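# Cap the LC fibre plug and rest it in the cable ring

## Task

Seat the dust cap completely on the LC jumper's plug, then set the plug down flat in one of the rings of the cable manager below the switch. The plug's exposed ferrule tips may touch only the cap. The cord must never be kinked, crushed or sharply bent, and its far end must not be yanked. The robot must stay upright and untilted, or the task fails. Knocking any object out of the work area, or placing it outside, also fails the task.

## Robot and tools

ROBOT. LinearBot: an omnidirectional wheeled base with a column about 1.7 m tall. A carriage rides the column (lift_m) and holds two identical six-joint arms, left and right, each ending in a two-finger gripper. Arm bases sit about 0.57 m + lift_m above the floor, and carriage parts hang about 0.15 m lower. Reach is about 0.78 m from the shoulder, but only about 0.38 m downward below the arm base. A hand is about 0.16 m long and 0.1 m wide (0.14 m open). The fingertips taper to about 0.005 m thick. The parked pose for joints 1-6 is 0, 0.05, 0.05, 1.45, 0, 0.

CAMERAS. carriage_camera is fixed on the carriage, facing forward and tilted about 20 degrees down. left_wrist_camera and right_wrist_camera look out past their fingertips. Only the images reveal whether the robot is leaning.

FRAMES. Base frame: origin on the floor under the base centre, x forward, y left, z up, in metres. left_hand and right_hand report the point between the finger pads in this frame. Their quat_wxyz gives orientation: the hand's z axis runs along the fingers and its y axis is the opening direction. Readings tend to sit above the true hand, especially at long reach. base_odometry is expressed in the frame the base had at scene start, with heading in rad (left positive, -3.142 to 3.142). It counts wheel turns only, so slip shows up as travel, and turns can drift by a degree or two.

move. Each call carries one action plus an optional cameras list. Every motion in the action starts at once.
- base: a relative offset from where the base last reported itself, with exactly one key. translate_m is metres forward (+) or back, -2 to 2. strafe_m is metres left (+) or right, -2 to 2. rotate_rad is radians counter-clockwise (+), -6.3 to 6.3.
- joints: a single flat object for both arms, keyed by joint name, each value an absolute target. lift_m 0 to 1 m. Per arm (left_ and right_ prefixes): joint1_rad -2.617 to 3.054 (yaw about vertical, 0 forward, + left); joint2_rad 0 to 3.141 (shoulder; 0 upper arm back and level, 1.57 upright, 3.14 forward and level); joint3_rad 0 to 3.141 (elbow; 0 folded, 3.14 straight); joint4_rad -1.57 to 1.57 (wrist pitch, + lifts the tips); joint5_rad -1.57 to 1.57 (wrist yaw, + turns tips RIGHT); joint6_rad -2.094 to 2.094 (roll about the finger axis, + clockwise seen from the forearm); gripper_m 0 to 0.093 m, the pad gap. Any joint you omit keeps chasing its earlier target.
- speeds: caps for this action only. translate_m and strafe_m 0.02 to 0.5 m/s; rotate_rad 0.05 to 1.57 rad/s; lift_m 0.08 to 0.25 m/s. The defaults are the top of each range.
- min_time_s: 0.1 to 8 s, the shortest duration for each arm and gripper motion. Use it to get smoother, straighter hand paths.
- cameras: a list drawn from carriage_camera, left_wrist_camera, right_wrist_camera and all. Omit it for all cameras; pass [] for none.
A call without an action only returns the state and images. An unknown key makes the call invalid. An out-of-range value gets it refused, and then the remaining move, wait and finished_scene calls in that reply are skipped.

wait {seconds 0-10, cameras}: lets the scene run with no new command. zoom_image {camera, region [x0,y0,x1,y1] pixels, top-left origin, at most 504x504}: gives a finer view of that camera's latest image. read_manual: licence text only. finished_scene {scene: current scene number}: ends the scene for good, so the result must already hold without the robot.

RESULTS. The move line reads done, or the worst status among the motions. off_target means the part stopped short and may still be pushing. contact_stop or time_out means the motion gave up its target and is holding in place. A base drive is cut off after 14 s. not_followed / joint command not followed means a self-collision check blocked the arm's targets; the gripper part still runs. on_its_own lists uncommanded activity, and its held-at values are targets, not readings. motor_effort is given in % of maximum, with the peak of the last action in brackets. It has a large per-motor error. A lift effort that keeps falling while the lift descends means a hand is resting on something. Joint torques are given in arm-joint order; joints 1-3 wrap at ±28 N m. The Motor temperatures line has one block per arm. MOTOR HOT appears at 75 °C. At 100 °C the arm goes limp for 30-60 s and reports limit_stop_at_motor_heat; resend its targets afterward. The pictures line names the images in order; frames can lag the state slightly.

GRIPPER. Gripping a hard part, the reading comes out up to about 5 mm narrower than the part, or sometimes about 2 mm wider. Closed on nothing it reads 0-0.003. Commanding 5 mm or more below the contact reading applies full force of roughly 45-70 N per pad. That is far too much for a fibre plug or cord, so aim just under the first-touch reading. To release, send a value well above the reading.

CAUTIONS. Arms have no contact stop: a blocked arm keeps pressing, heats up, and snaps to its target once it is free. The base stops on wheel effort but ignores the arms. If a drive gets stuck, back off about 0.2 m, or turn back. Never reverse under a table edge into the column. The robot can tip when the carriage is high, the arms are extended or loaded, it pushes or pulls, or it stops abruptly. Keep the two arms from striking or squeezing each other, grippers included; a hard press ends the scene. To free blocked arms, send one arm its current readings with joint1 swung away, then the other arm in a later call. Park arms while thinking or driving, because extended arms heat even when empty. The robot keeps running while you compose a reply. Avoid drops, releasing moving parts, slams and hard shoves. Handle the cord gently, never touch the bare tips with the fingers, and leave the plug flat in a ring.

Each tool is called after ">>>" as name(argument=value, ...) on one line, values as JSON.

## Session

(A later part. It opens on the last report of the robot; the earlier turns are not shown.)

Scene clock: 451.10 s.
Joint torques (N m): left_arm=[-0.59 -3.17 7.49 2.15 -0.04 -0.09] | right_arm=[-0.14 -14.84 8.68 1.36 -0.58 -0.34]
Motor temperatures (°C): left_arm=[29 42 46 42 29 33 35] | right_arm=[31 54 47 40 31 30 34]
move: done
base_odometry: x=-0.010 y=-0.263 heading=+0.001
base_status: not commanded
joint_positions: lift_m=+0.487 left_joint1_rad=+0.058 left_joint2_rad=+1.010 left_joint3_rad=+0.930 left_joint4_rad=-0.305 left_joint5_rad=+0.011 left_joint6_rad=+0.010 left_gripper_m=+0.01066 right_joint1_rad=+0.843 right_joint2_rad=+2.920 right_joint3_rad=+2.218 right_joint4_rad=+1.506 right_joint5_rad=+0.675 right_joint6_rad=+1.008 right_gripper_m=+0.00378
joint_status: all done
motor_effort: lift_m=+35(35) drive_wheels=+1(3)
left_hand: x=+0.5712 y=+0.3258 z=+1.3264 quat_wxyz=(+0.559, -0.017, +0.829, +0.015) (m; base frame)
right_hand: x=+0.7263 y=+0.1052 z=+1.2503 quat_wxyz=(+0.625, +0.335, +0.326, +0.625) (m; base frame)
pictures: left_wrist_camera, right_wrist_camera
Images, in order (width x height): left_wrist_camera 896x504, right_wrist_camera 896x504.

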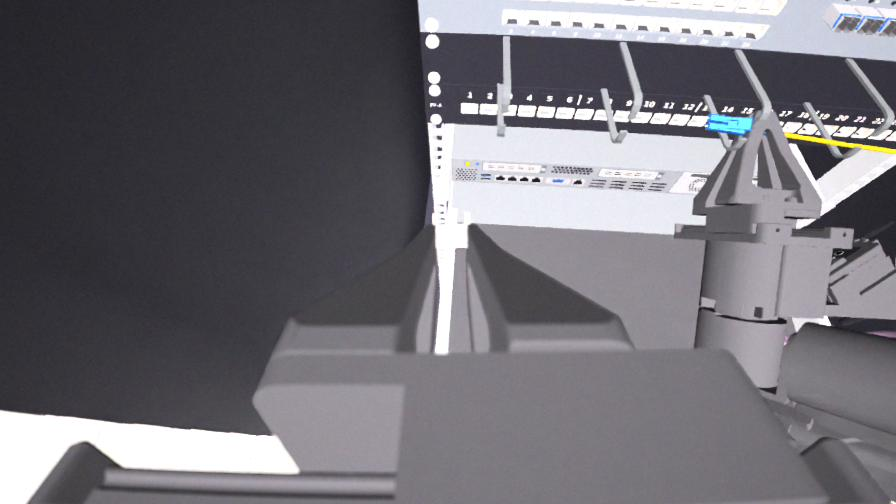

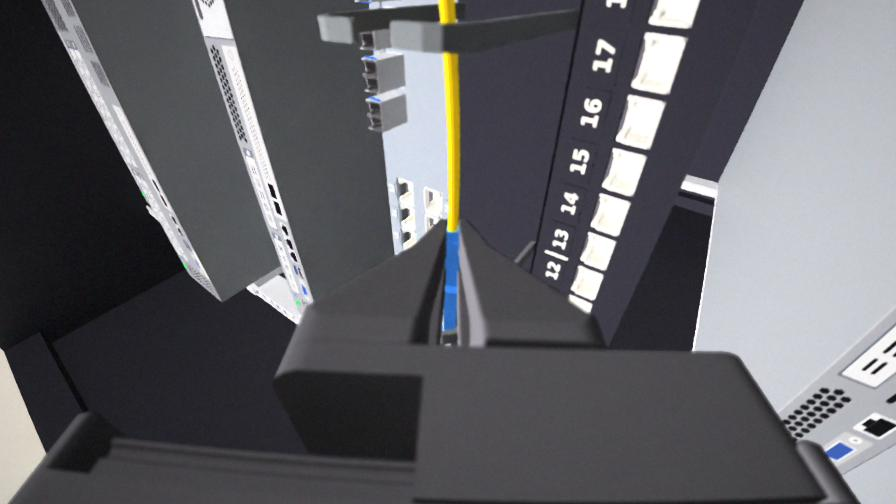

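>>> move(joints={"left_joint1_rad":-0.08,"left_joint2_rad":1.5,"left_joint3_rad":1.62,"left_joint4_rad":-1.06,"left_joint5_rad":0.49,"left_joint6_rad":1.46}, min_time_s=1.2, cameras=["left_wrist_camera"])

>>> move(joints={"left_joint1_rad":-0.10,"left_joint2_rad":2.08,"left_joint3_rad":2.275,"left_joint4_rad":-1.10,"left_joint5_rad":0.485,"left_joint6_rad":1.54}, min_time_s=1.5, cameras=["right_wrist_camera","left_wrist_camera"])

Scene clock: 465.40 s.
Joint torques (N m): left_arm=[-0.54 -4.59 10.58 1.25 0.44 0.06] | right_arm=[-0.1 -14.87 8.64 1.3 -0.54 -0.31]
Motor temperatures (°C): left_arm=[29 42 47 42 29 33 35] | right_arm=[31 57 47 39 32 30 34]
move: done
base_odometry: x=-0.010 y=-0.263 heading=+0.001
base_status: not commanded
joint_positions: lift_m=+0.487 left_joint1_rad=-0.073 left_joint2_rad=+1.490 left_joint3_rad=+1.585 left_joint4_rad=-1.050 left_joint5_rad=+0.476 left_joint6_rad=+1.448 left_gripper_m=+0.01066 right_joint1_rad=+0.843 right_joint2_rad=+2.920 right_joint3_rad=+2.219 right_joint4_rad=+1.509 right_joint5_rad=+0.672 right_joint6_rad=+1.006 right_gripper_m=+0.00378
joint_status: all done
motor_effort: lift_m=+35(36) drive_wheels=+1(4)
left_hand: x=+0.5765 y=+0.2016 z=+1.3153 quat_wxyz=(+0.370, +0.690, +0.622, +0.013) (m; base frame)
right_hand: x=+0.7258 y=+0.1054 z=+1.2510 quat_wxyz=(+0.626, +0.333, +0.325, +0.626) (m; base frame)
pictures: left_wrist_camera
Images, in order (width x height): left_wrist_camera 896x504.

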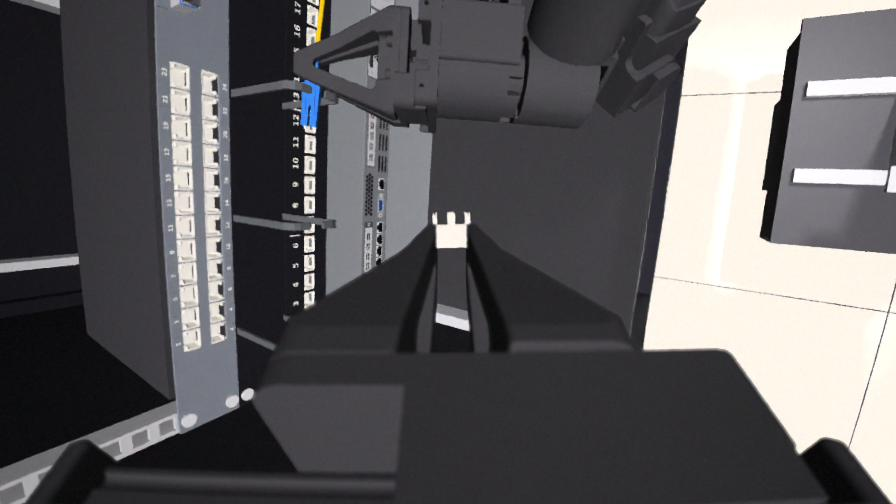

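Scene clock: 467.20 s.
Joint torques (N m): left_arm=[-0.59 -8.95 10.39 1.27 0.38 0.06] | right_arm=[-0.12 -14.87 8.64 1.28 -0.53 -0.31]
Motor temperatures (°C): left_arm=[29 42 47 42 29 33 35] | right_arm=[31 58 47 39 32 30 34]
move: done
base_odometry: x=-0.010 y=-0.263 heading=+0.001
base_status: not commanded
joint_positions: lift_m=+0.487 left_joint1_rad=-0.091 left_joint2_rad=+2.067 left_joint3_rad=+2.240 left_joint4_rad=-1.090 left_joint5_rad=+0.478 left_joint6_rad=+1.529 left_gripper_m=+0.01066 right_joint1_rad=+0.843 right_joint2_rad=+2.920 right_joint3_rad=+2.219 right_joint4_rad=+1.511 right_joint5_rad=+0.671 right_joint6_rad=+1.006 right_gripper_m=+0.00378
joint_status: all done
motor_effort: lift_m=+35(36) drive_wheels=+0(6)
left_hand: x=+0.7204 y=+0.1812 z=+1.3080 quat_wxyz=(+0.382, +0.719, +0.579, +0.037) (m; base frame)
right_hand: x=+0.7257 y=+0.1054 z=+1.2512 quat_wxyz=(+0.626, +0.333, +0.325, +0.626) (m; base frame)
pictures: left_wrist_camera, right_wrist_camera
Images, in order (width x height): left_wrist_camera 896x504, right_wrist_camera 896x504.

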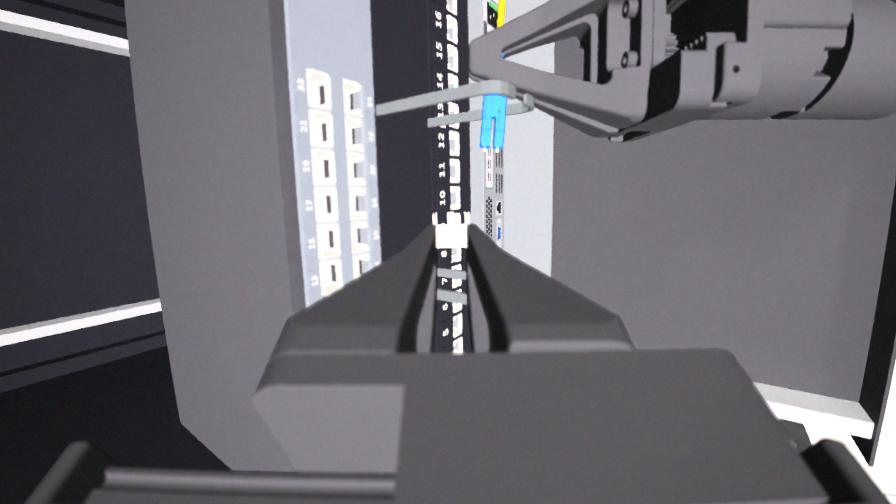

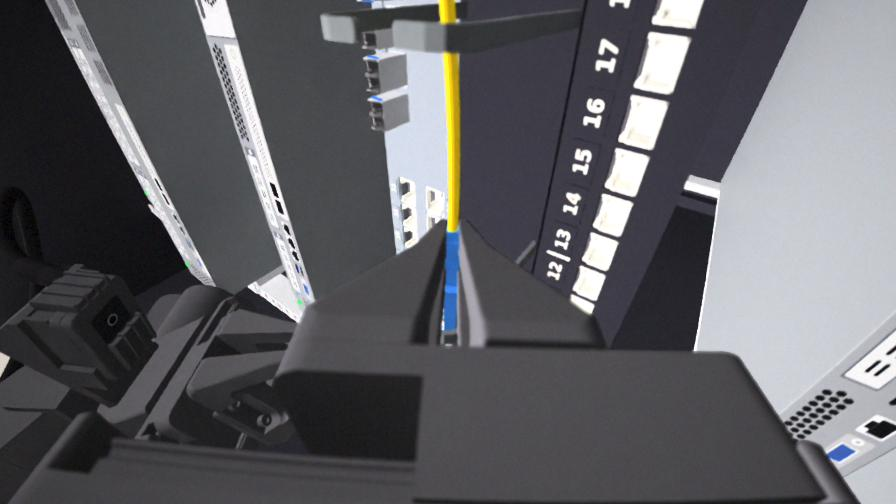

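>>> move(joints={"left_joint1_rad":-0.128,"left_joint2_rad":2.115,"left_joint3_rad":2.145,"left_joint4_rad":-1.025,"left_joint5_rad":0.461,"left_joint6_rad":1.56}, min_time_s=0.9, cameras=["right_wrist_camera","left_wrist_camera"])

>>> zoom_image(camera="left_wrist_camera", region=[390, 80, 550, 240])

Scene clock: 486.60 s.
Joint torques (N m): left_arm=[-0.57 -9.66 6.31 1.44 0.21 0.09] | right_arm=[-0.1 -14.86 8.64 1.28 -0.53 -0.3]
Motor temperatures (°C): left_arm=[29 47 51 41 29 33 35] | right_arm=[31 60 47 38 32 30 34]
move: done
base_odometry: x=-0.010 y=-0.263 heading=+0.001
base_status: not commanded
joint_positions: lift_m=+0.487 left_joint1_rad=-0.120 left_joint2_rad=+2.105 left_joint3_rad=+2.158 left_joint4_rad=-1.041 left_joint5_rad=+0.473 left_joint6_rad=+1.549 left_gripper_m=+0.01066 right_joint1_rad=+0.843 right_joint2_rad=+2.920 right_joint3_rad=+2.219 right_joint4_rad=+1.511 right_joint5_rad=+0.671 right_joint6_rad=+1.006 right_gripper_m=+0.00378
joint_status: all done
motor_effort: lift_m=+35(35) drive_wheels=-2(4)
left_hand: x=+0.7229 y=+0.1666 z=+1.2653 quat_wxyz=(+0.358, +0.735, +0.575, +0.013) (m; base frame)
right_hand: x=+0.7256 y=+0.1054 z=+1.2513 quat_wxyz=(+0.626, +0.333, +0.325, +0.626) (m; base frame)
pictures: left_wrist_camera, right_wrist_camera
Images, in order (width x height): left_wrist_camera 896x504, right_wrist_camera 896x504.

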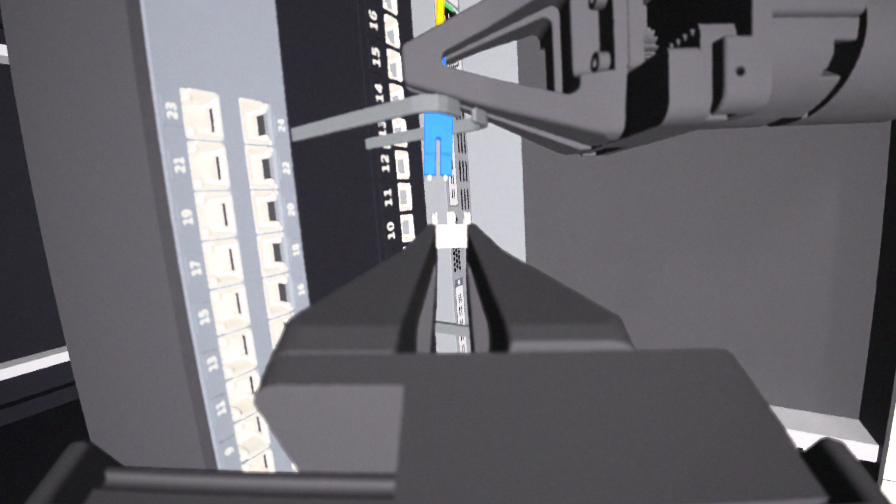

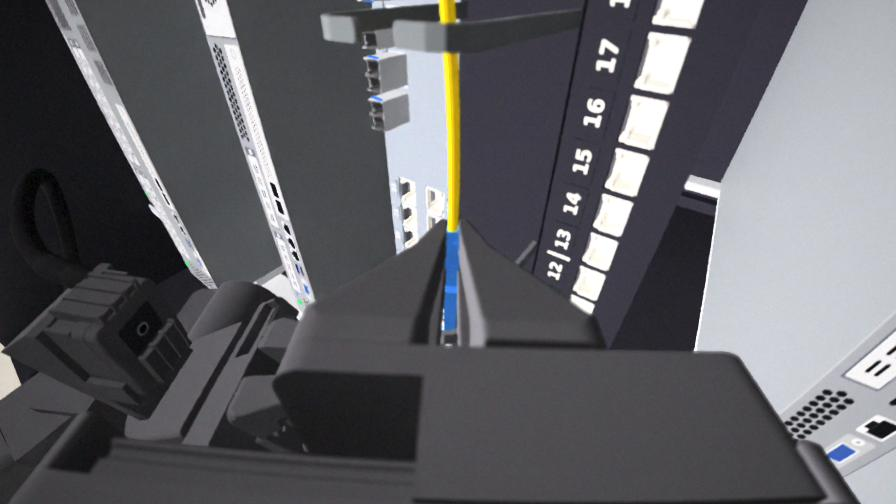

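Scaled by 3.150 from the camera's 896x504 image, which has a finer 1280x720 frame.

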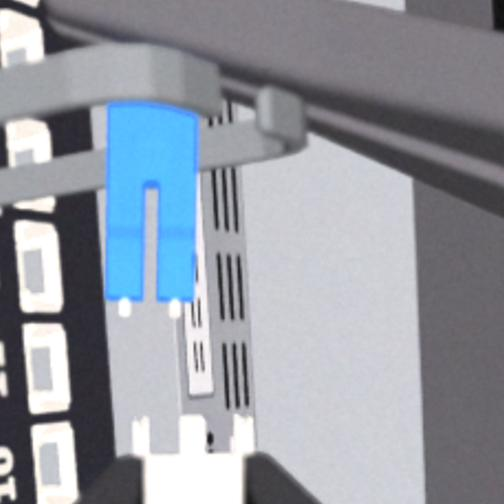

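>>> move(joints={"left_joint2_rad":2.167,"left_joint3_rad":2.235,"left_joint4_rad":-1.014}, min_time_s=0.7, cameras=["right_wrist_camera","left_wrist_camera"])

>>> zoom_image(camera="left_wrist_camera", region=[390, 80, 550, 240])

>>> zoom_image(camera="right_wrist_camera", region=[390, 230, 520, 360])

Scene clock: 500.13 s.
Joint torques (N m): left_arm=[-0.59 -9.59 10.61 1.44 0.21 0.07] | right_arm=[-0.1 -14.86 8.64 1.27 -0.54 -0.31]
Motor temperatures (°C): left_arm=[29 47 49 41 29 33 35] | right_arm=[31 62 48 38 32 30 35]
move: done
base_odometry: x=-0.010 y=-0.263 heading=+0.001
base_status: not commanded
joint_positions: lift_m=+0.487 left_joint1_rad=-0.120 left_joint2_rad=+2.151 left_joint3_rad=+2.200 left_joint4_rad=-1.029 left_joint5_rad=+0.473 left_joint6_rad=+1.550 left_gripper_m=+0.01066 right_joint1_rad=+0.843 right_joint2_rad=+2.920 right_joint3_rad=+2.219 right_joint4_rad=+1.511 right_joint5_rad=+0.671 right_joint6_rad=+1.006 right_gripper_m=+0.00378
joint_status: all done
motor_effort: lift_m=+35(35) drive_wheels=+1(3)
left_hand: x=+0.7351 y=+0.1652 z=+1.2587 quat_wxyz=(+0.361, +0.735, +0.574, +0.016) (m; base frame)
right_hand: x=+0.7256 y=+0.1054 z=+1.2513 quat_wxyz=(+0.626, +0.333, +0.325, +0.626) (m; base frame)
pictures: left_wrist_camera, right_wrist_camera
Images, in order (width x height): left_wrist_camera 896x504, right_wrist_camera 896x504.

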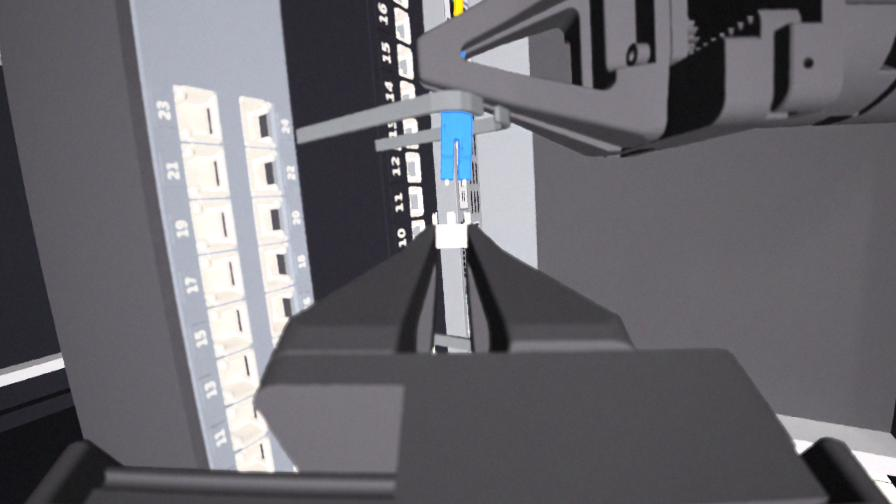

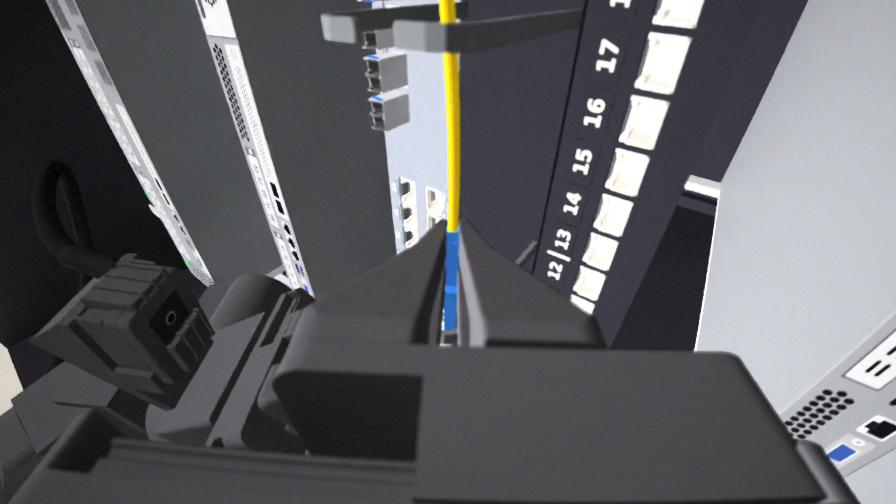

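Scaled by 3.150 from the camera's 896x504 image, which has a finer 1280x720 frame.

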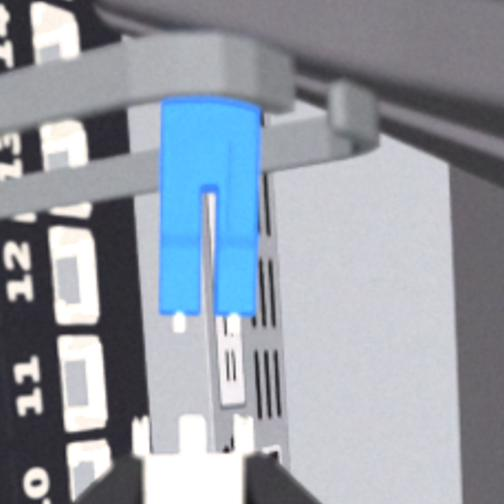

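Scaled by 3.877 from the camera's 896x504 image, which has a finer 1280x720 frame.

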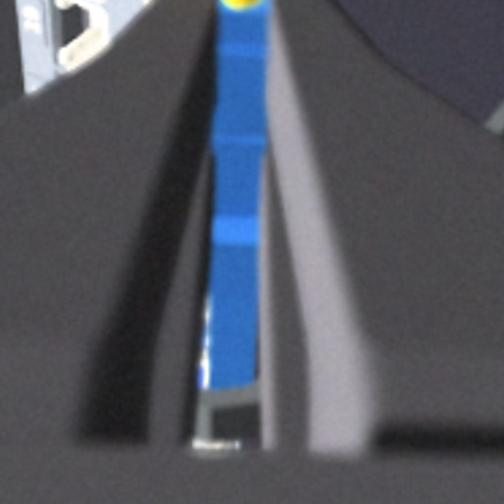

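>>> zoom_image(camera="left_wrist_camera", region=[430, 170, 480, 230])

>>> zoom_image(camera="right_wrist_camera", region=[425, 290, 485, 350])

Scaled by 8.400 from the camera's 896x504 image, which has a finer 1280x720 frame.

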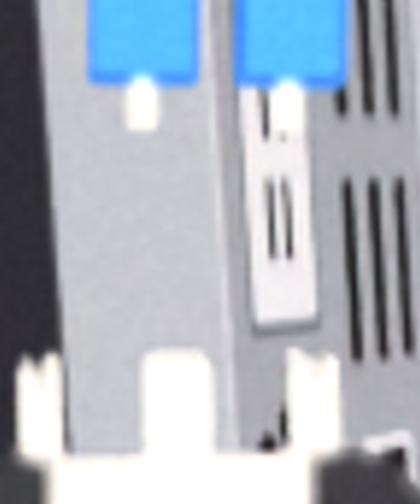

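Scaled by 8.400 from the camera's 896x504 image, which has a finer 1280x720 frame.

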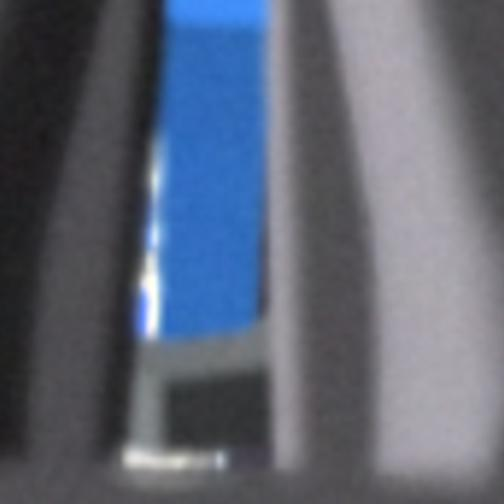

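>>> move(joints={"left_joint1_rad":-0.144,"left_joint3_rad":2.1755,"left_joint4_rad":-1.0085,"left_joint5_rad":0.445}, min_time_s=0.7, cameras=["right_wrist_camera","left_wrist_camera"])

>>> zoom_image(camera="left_wrist_camera", region=[430, 170, 480, 230])

>>> zoom_image(camera="right_wrist_camera", region=[425, 290, 485, 350])

Scene clock: 520.07 s.
Joint torques (N m): left_arm=[-0.5 -9.55 6.27 1.43 0.22 0.07] | right_arm=[-0.12 -14.87 8.64 1.27 -0.53 -0.3]
Motor temperatures (°C): left_arm=[29 51 52 40 29 33 35] | right_arm=[31 63 48 38 32 30 35]
move: done
base_odometry: x=-0.010 y=-0.263 heading=+0.001
base_status: not commanded
joint_positions: lift_m=+0.487 left_joint1_rad=-0.137 left_joint2_rad=+2.151 left_joint3_rad=+2.190 left_joint4_rad=-1.023 left_joint5_rad=+0.458 left_joint6_rad=+1.550 left_gripper_m=+0.01066 right_joint1_rad=+0.843 right_joint2_rad=+2.920 right_joint3_rad=+2.219 right_joint4_rad=+1.511 right_joint5_rad=+0.670 right_joint6_rad=+1.006 right_gripper_m=+0.00378
joint_status: all done
motor_effort: lift_m=+35(35) drive_wheels=-1(4)
left_hand: x=+0.7334 y=+0.1589 z=+1.2545 quat_wxyz=(+0.355, +0.740, +0.571, +0.017) (m; base frame)
right_hand: x=+0.7256 y=+0.1055 z=+1.2513 quat_wxyz=(+0.626, +0.333, +0.325, +0.626) (m; base frame)
pictures: left_wrist_camera, right_wrist_camera
Images, in order (width x height): left_wrist_camera 896x504, right_wrist_camera 896x504.

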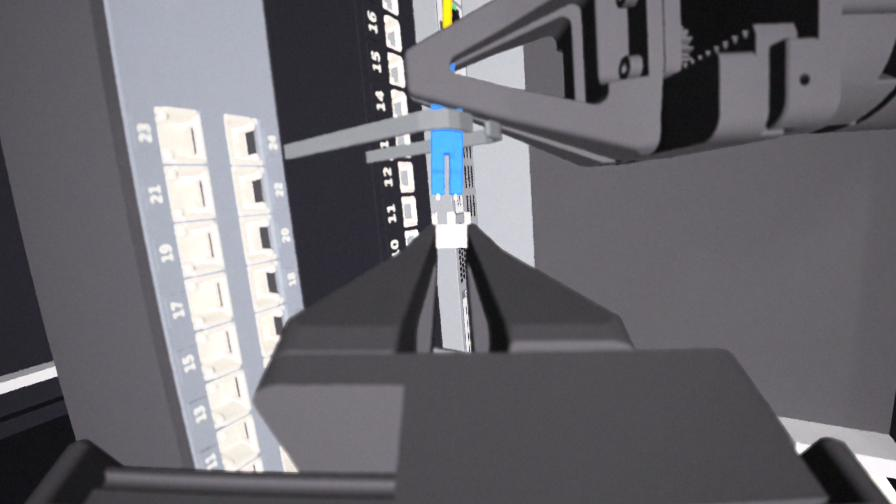

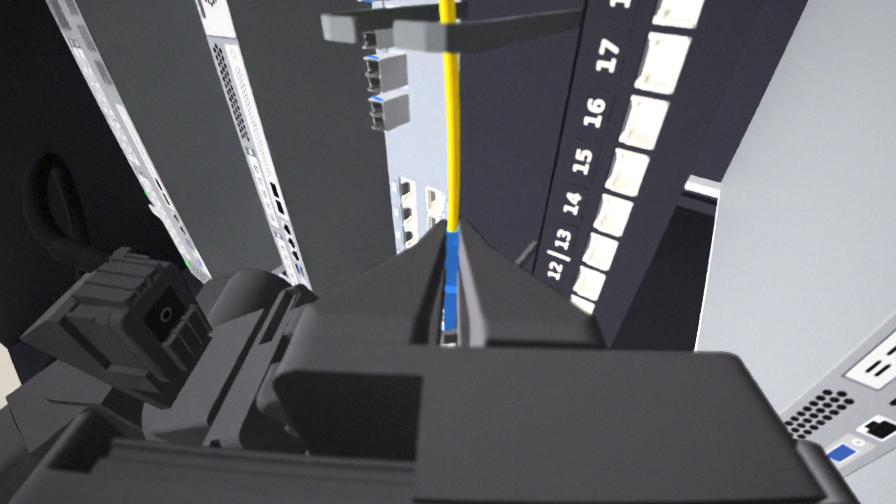

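Scaled by 8.400 from the camera's 896x504 image, which has a finer 1280x720 frame.

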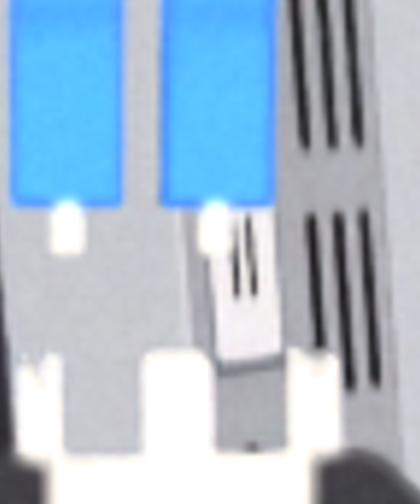

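Scaled by 8.400 from the camera's 896x504 image, which has a finer 1280x720 frame.

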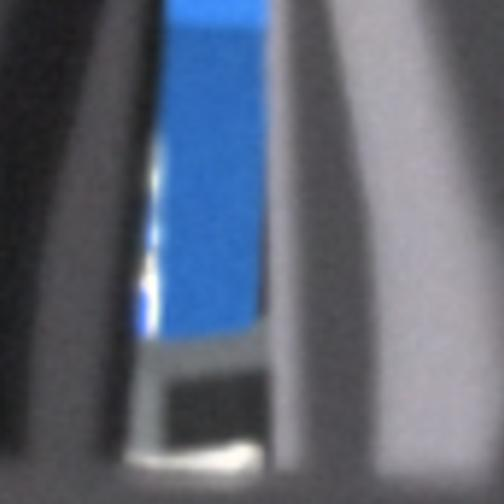

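>>> move(joints={"left_joint1_rad":-0.153,"left_joint2_rad":2.173,"left_joint3_rad":2.235,"left_joint5_rad":0.436}, min_time_s=0.6, cameras=["right_wrist_camera","left_wrist_camera"])

>>> zoom_image(camera="left_wrist_camera", region=[430, 170, 480, 230])

>>> zoom_image(camera="right_wrist_camera", region=[425, 290, 485, 350])

Scene clock: 535.37 s.
Joint torques (N m): left_arm=[-0.53 -9.69 10.67 1.43 0.21 0.07] | right_arm=[-0.1 -14.89 8.64 1.28 -0.53 -0.31]
Motor temperatures (°C): left_arm=[29 53 51 40 29 33 35] | right_arm=[31 64 48 38 32 30 35]
move: done
base_odometry: x=-0.010 y=-0.263 heading=+0.001
base_status: not commanded
joint_positions: lift_m=+0.487 left_joint1_rad=-0.146 left_joint2_rad=+2.158 left_joint3_rad=+2.199 left_joint4_rad=-1.022 left_joint5_rad=+0.449 left_joint6_rad=+1.550 left_gripper_m=+0.01066 right_joint1_rad=+0.843 right_joint2_rad=+2.920 right_joint3_rad=+2.219 right_joint4_rad=+1.511 right_joint5_rad=+0.670 right_joint6_rad=+1.006 right_gripper_m=+0.00378
joint_status: all done
motor_effort: lift_m=+35(35) drive_wheels=+1(3)
left_hand: x=+0.7347 y=+0.1552 z=+1.2542 quat_wxyz=(+0.354, +0.742, +0.569, +0.021) (m; base frame)
right_hand: x=+0.7256 y=+0.1055 z=+1.2513 quat_wxyz=(+0.626, +0.333, +0.325, +0.626) (m; base frame)
pictures: left_wrist_camera, right_wrist_camera
Images, in order (width x height): left_wrist_camera 896x504, right_wrist_camera 896x504.

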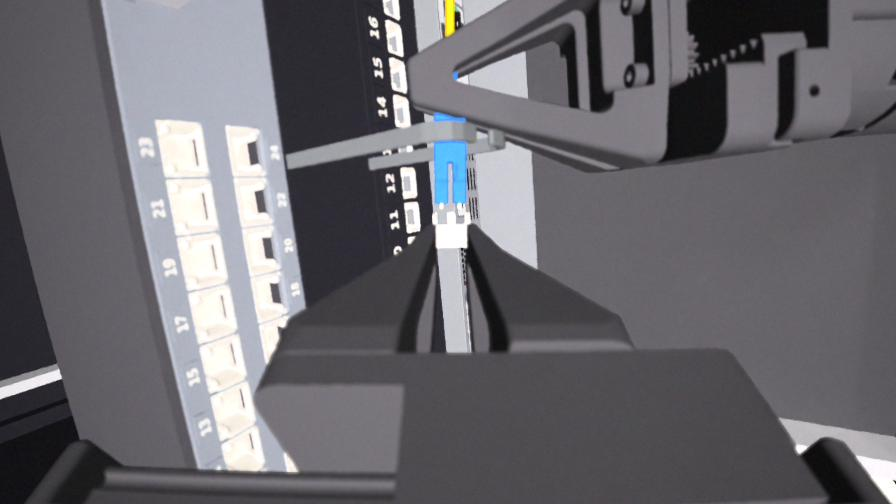

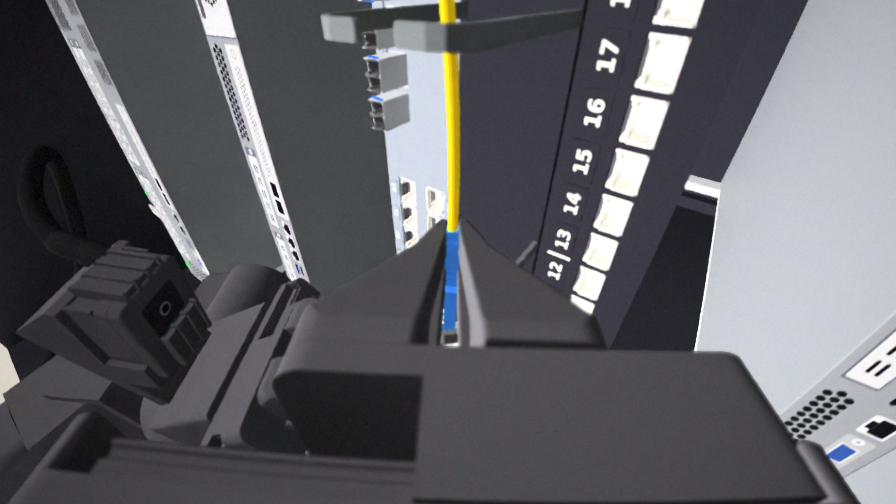

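Scaled by 8.400 from the camera's 896x504 image, which has a finer 1280x720 frame.

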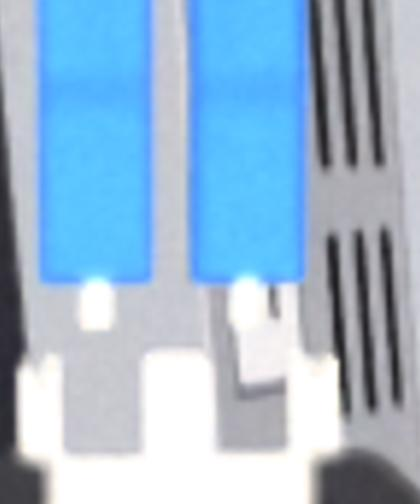

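Scaled by 8.400 from the camera's 896x504 image, which has a finer 1280x720 frame.

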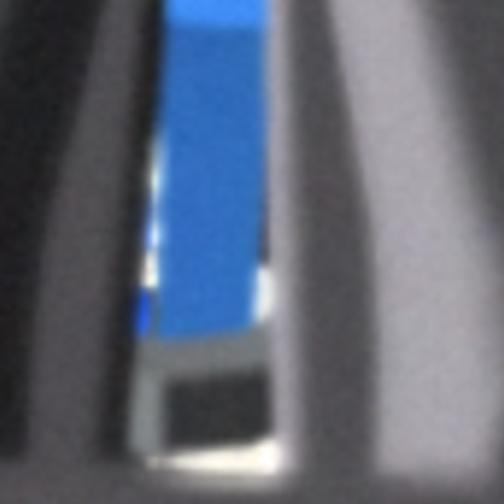

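>>> move(joints={"left_joint1_rad":-0.158,"left_joint3_rad":2.238,"left_joint5_rad":0.4315}, min_time_s=0.5, cameras=["right_wrist_camera","left_wrist_camera"])

>>> zoom_image(camera="left_wrist_camera", region=[430, 170, 480, 230])

>>> zoom_image(camera="right_wrist_camera", region=[425, 290, 485, 350])

Scene clock: 550.67 s.
Joint torques (N m): left_arm=[-0.55 -9.7 10.91 1.43 0.19 0.07] | right_arm=[-0.09 -14.86 8.62 1.28 -0.53 -0.31]
Motor temperatures (°C): left_arm=[29 54 52 40 29 33 35] | right_arm=[31 64 48 38 32 30 35]
move: done
base_odometry: x=-0.010 y=-0.263 heading=+0.001
base_status: not commanded
joint_positions: lift_m=+0.487 left_joint1_rad=-0.150 left_joint2_rad=+2.158 left_joint3_rad=+2.199 left_joint4_rad=-1.021 left_joint5_rad=+0.444 left_joint6_rad=+1.550 left_gripper_m=+0.01066 right_joint1_rad=+0.843 right_joint2_rad=+2.920 right_joint3_rad=+2.219 right_joint4_rad=+1.511 right_joint5_rad=+0.670 right_joint6_rad=+1.006 right_gripper_m=+0.00378
joint_status: all done
motor_effort: lift_m=+35(35) drive_wheels=+2(5)
left_hand: x=+0.7344 y=+0.1537 z=+1.2540 quat_wxyz=(+0.353, +0.743, +0.568, +0.022) (m; base frame)
right_hand: x=+0.7256 y=+0.1055 z=+1.2513 quat_wxyz=(+0.626, +0.333, +0.325, +0.626) (m; base frame)
pictures: left_wrist_camera, right_wrist_camera
Images, in order (width x height): left_wrist_camera 896x504, right_wrist_camera 896x504.

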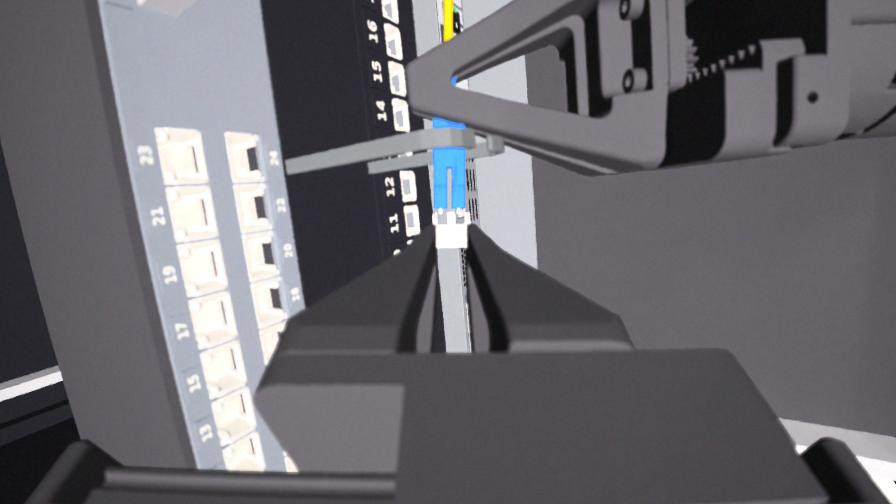

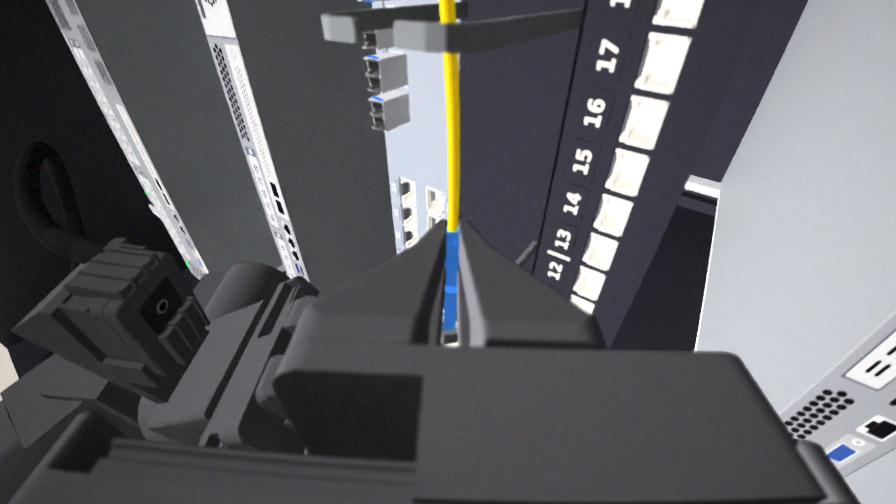

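Scaled by 8.400 from the camera's 896x504 image, which has a finer 1280x720 frame.

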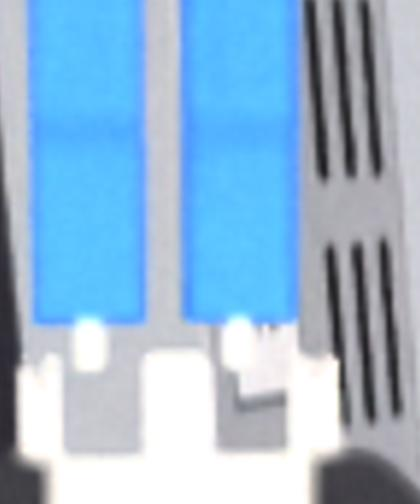

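Scaled by 8.400 from the camera's 896x504 image, which has a finer 1280x720 frame.

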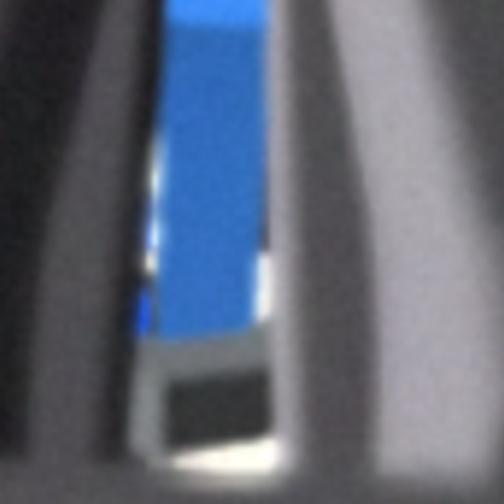

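>>> move(joints={"left_joint3_rad":2.247}, min_time_s=0.4, cameras=["right_wrist_camera","left_wrist_camera"])

>>> zoom_image(camera="left_wrist_camera", region=[430, 170, 480, 230])

>>> zoom_image(camera="right_wrist_camera", region=[425, 290, 485, 350])

Scene clock: 557.60 s.
Joint torques (N m): left_arm=[-0.55 -9.72 10.62 1.45 0.21 0.07] | right_arm=[-0.12 -14.87 8.65 1.27 -0.53 -0.3]
Motor temperatures (°C): left_arm=[29 54 53 40 29 33 36] | right_arm=[31 65 48 38 32 30 35]
move: done
base_odometry: x=-0.010 y=-0.263 heading=+0.001
base_status: not commanded
joint_positions: lift_m=+0.487 left_joint1_rad=-0.150 left_joint2_rad=+2.158 left_joint3_rad=+2.212 left_joint4_rad=-1.021 left_joint5_rad=+0.443 left_joint6_rad=+1.550 left_gripper_m=+0.01066 right_joint1_rad=+0.843 right_joint2_rad=+2.920 right_joint3_rad=+2.219 right_joint4_rad=+1.511 right_joint5_rad=+0.670 right_joint6_rad=+1.006 right_gripper_m=+0.00378
joint_status: all done
motor_effort: lift_m=+35(35) drive_wheels=+1(5)
left_hand: x=+0.7360 y=+0.1537 z=+1.2584 quat_wxyz=(+0.357, +0.743, +0.566, +0.026) (m; base frame)
right_hand: x=+0.7256 y=+0.1055 z=+1.2513 quat_wxyz=(+0.626, +0.333, +0.325, +0.626) (m; base frame)
pictures: left_wrist_camera, right_wrist_camera
Images, in order (width x height): left_wrist_camera 896x504, right_wrist_camera 896x504.

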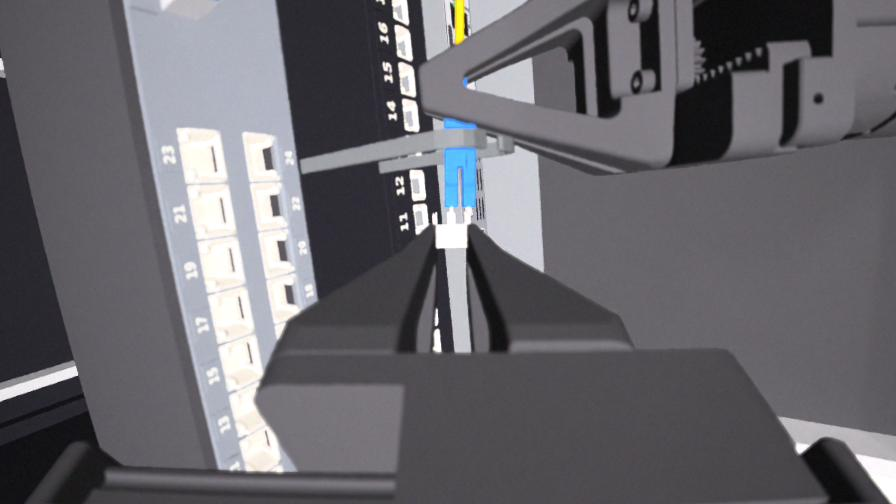

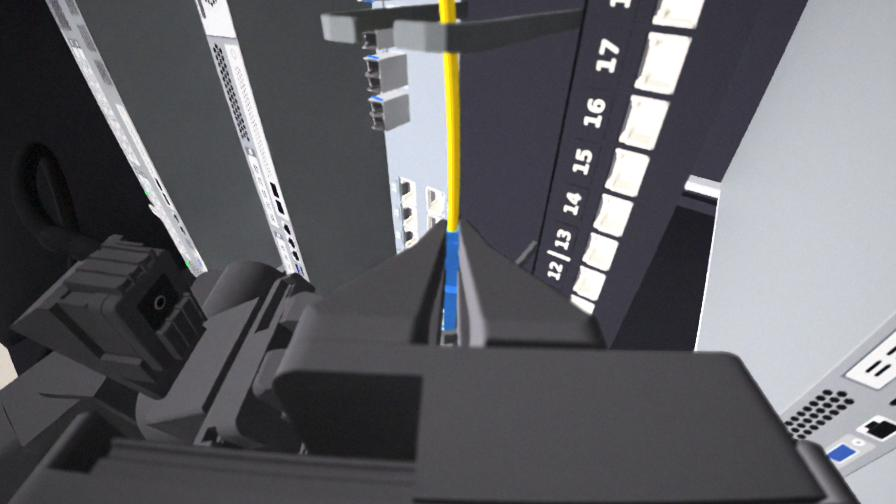

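Scaled by 8.400 from the camera's 896x504 image, which has a finer 1280x720 frame.

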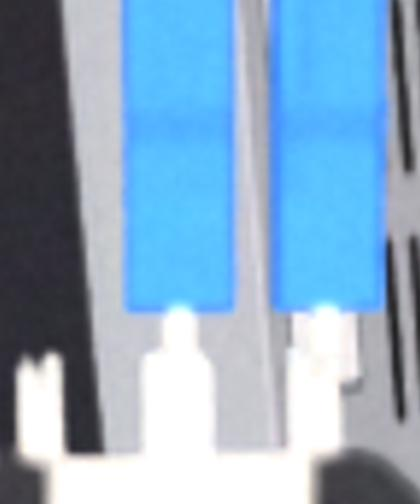

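Scaled by 8.400 from the camera's 896x504 image, which has a finer 1280x720 frame.

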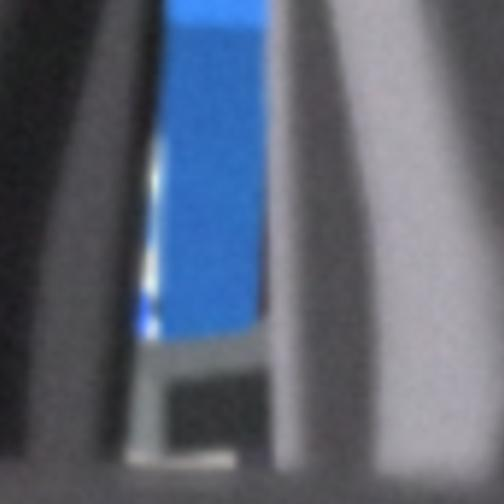

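>>> move(joints={"left_joint3_rad":2.192,"left_joint4_rad":-1.035}, min_time_s=0.5, cameras=["right_wrist_camera","left_wrist_camera"])

>>> zoom_image(camera="left_wrist_camera", region=[430, 170, 480, 230])

>>> zoom_image(camera="right_wrist_camera", region=[425, 290, 485, 350])

Scene clock: 565.97 s.
Joint torques (N m): left_arm=[-0.55 -9.7 5.79 1.18 0.2 0.07] | right_arm=[-0.12 -14.87 8.62 1.28 -0.53 -0.3]
Motor temperatures (°C): left_arm=[29 54 54 40 29 33 36] | right_arm=[31 65 49 38 32 30 35]
move: done
base_odometry: x=-0.010 y=-0.263 heading=+0.001
base_status: not commanded
joint_positions: lift_m=+0.487 left_joint1_rad=-0.150 left_joint2_rad=+2.158 left_joint3_rad=+2.212 left_joint4_rad=-1.025 left_joint5_rad=+0.443 left_joint6_rad=+1.550 left_gripper_m=+0.01066 right_joint1_rad=+0.843 right_joint2_rad=+2.920 right_joint3_rad=+2.219 right_joint4_rad=+1.511 right_joint5_rad=+0.670 right_joint6_rad=+1.006 right_gripper_m=+0.00378
joint_status: all done
motor_effort: lift_m=+35(35) drive_wheels=-1(3)
left_hand: x=+0.7353 y=+0.1538 z=+1.2580 quat_wxyz=(+0.356, +0.743, +0.566, +0.025) (m; base frame)
right_hand: x=+0.7256 y=+0.1055 z=+1.2513 quat_wxyz=(+0.626, +0.333, +0.325, +0.626) (m; base frame)
pictures: left_wrist_camera, right_wrist_camera
Images, in order (width x height): left_wrist_camera 896x504, right_wrist_camera 896x504.

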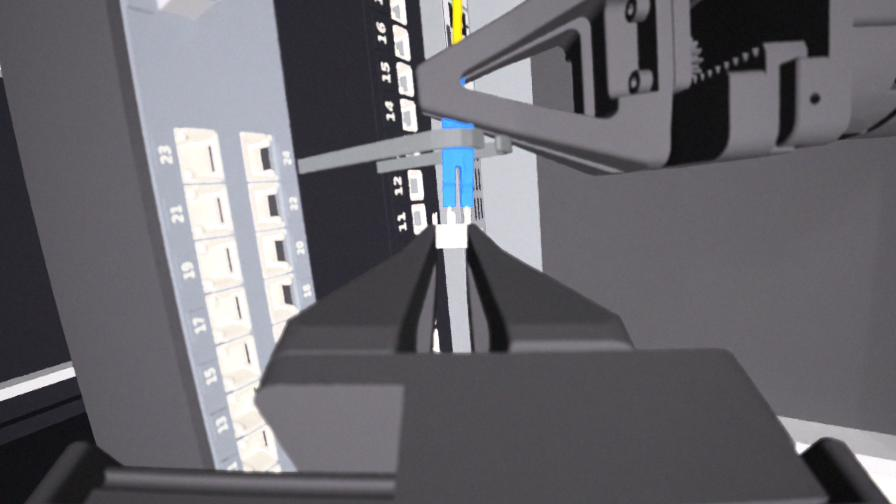

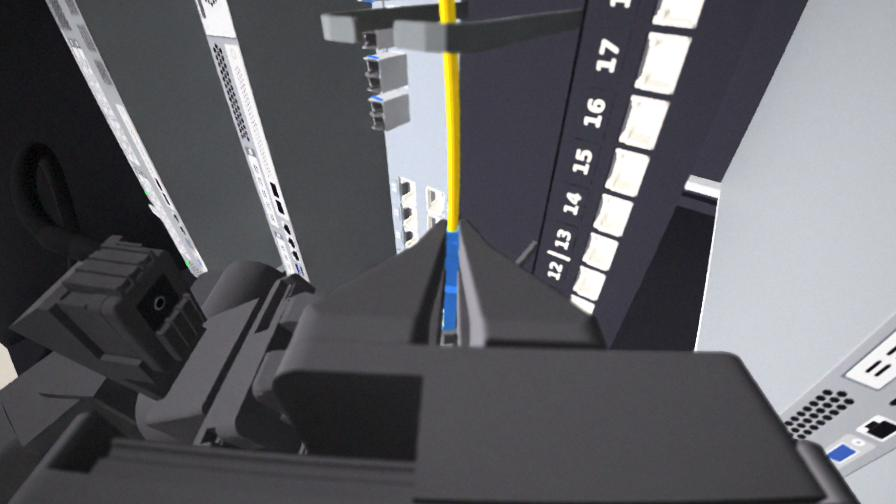

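Scaled by 8.400 from the camera's 896x504 image, which has a finer 1280x720 frame.

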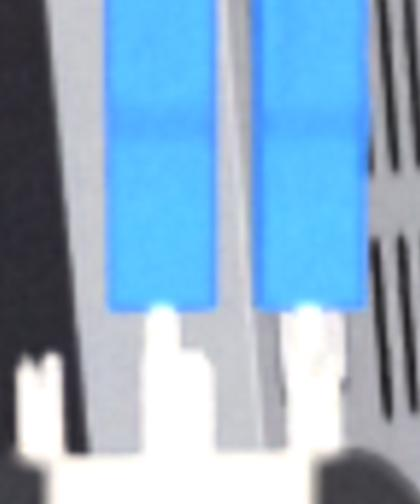

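Scaled by 8.400 from the camera's 896x504 image, which has a finer 1280x720 frame.

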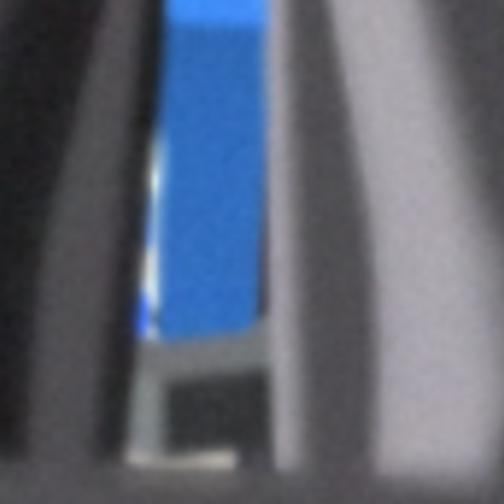

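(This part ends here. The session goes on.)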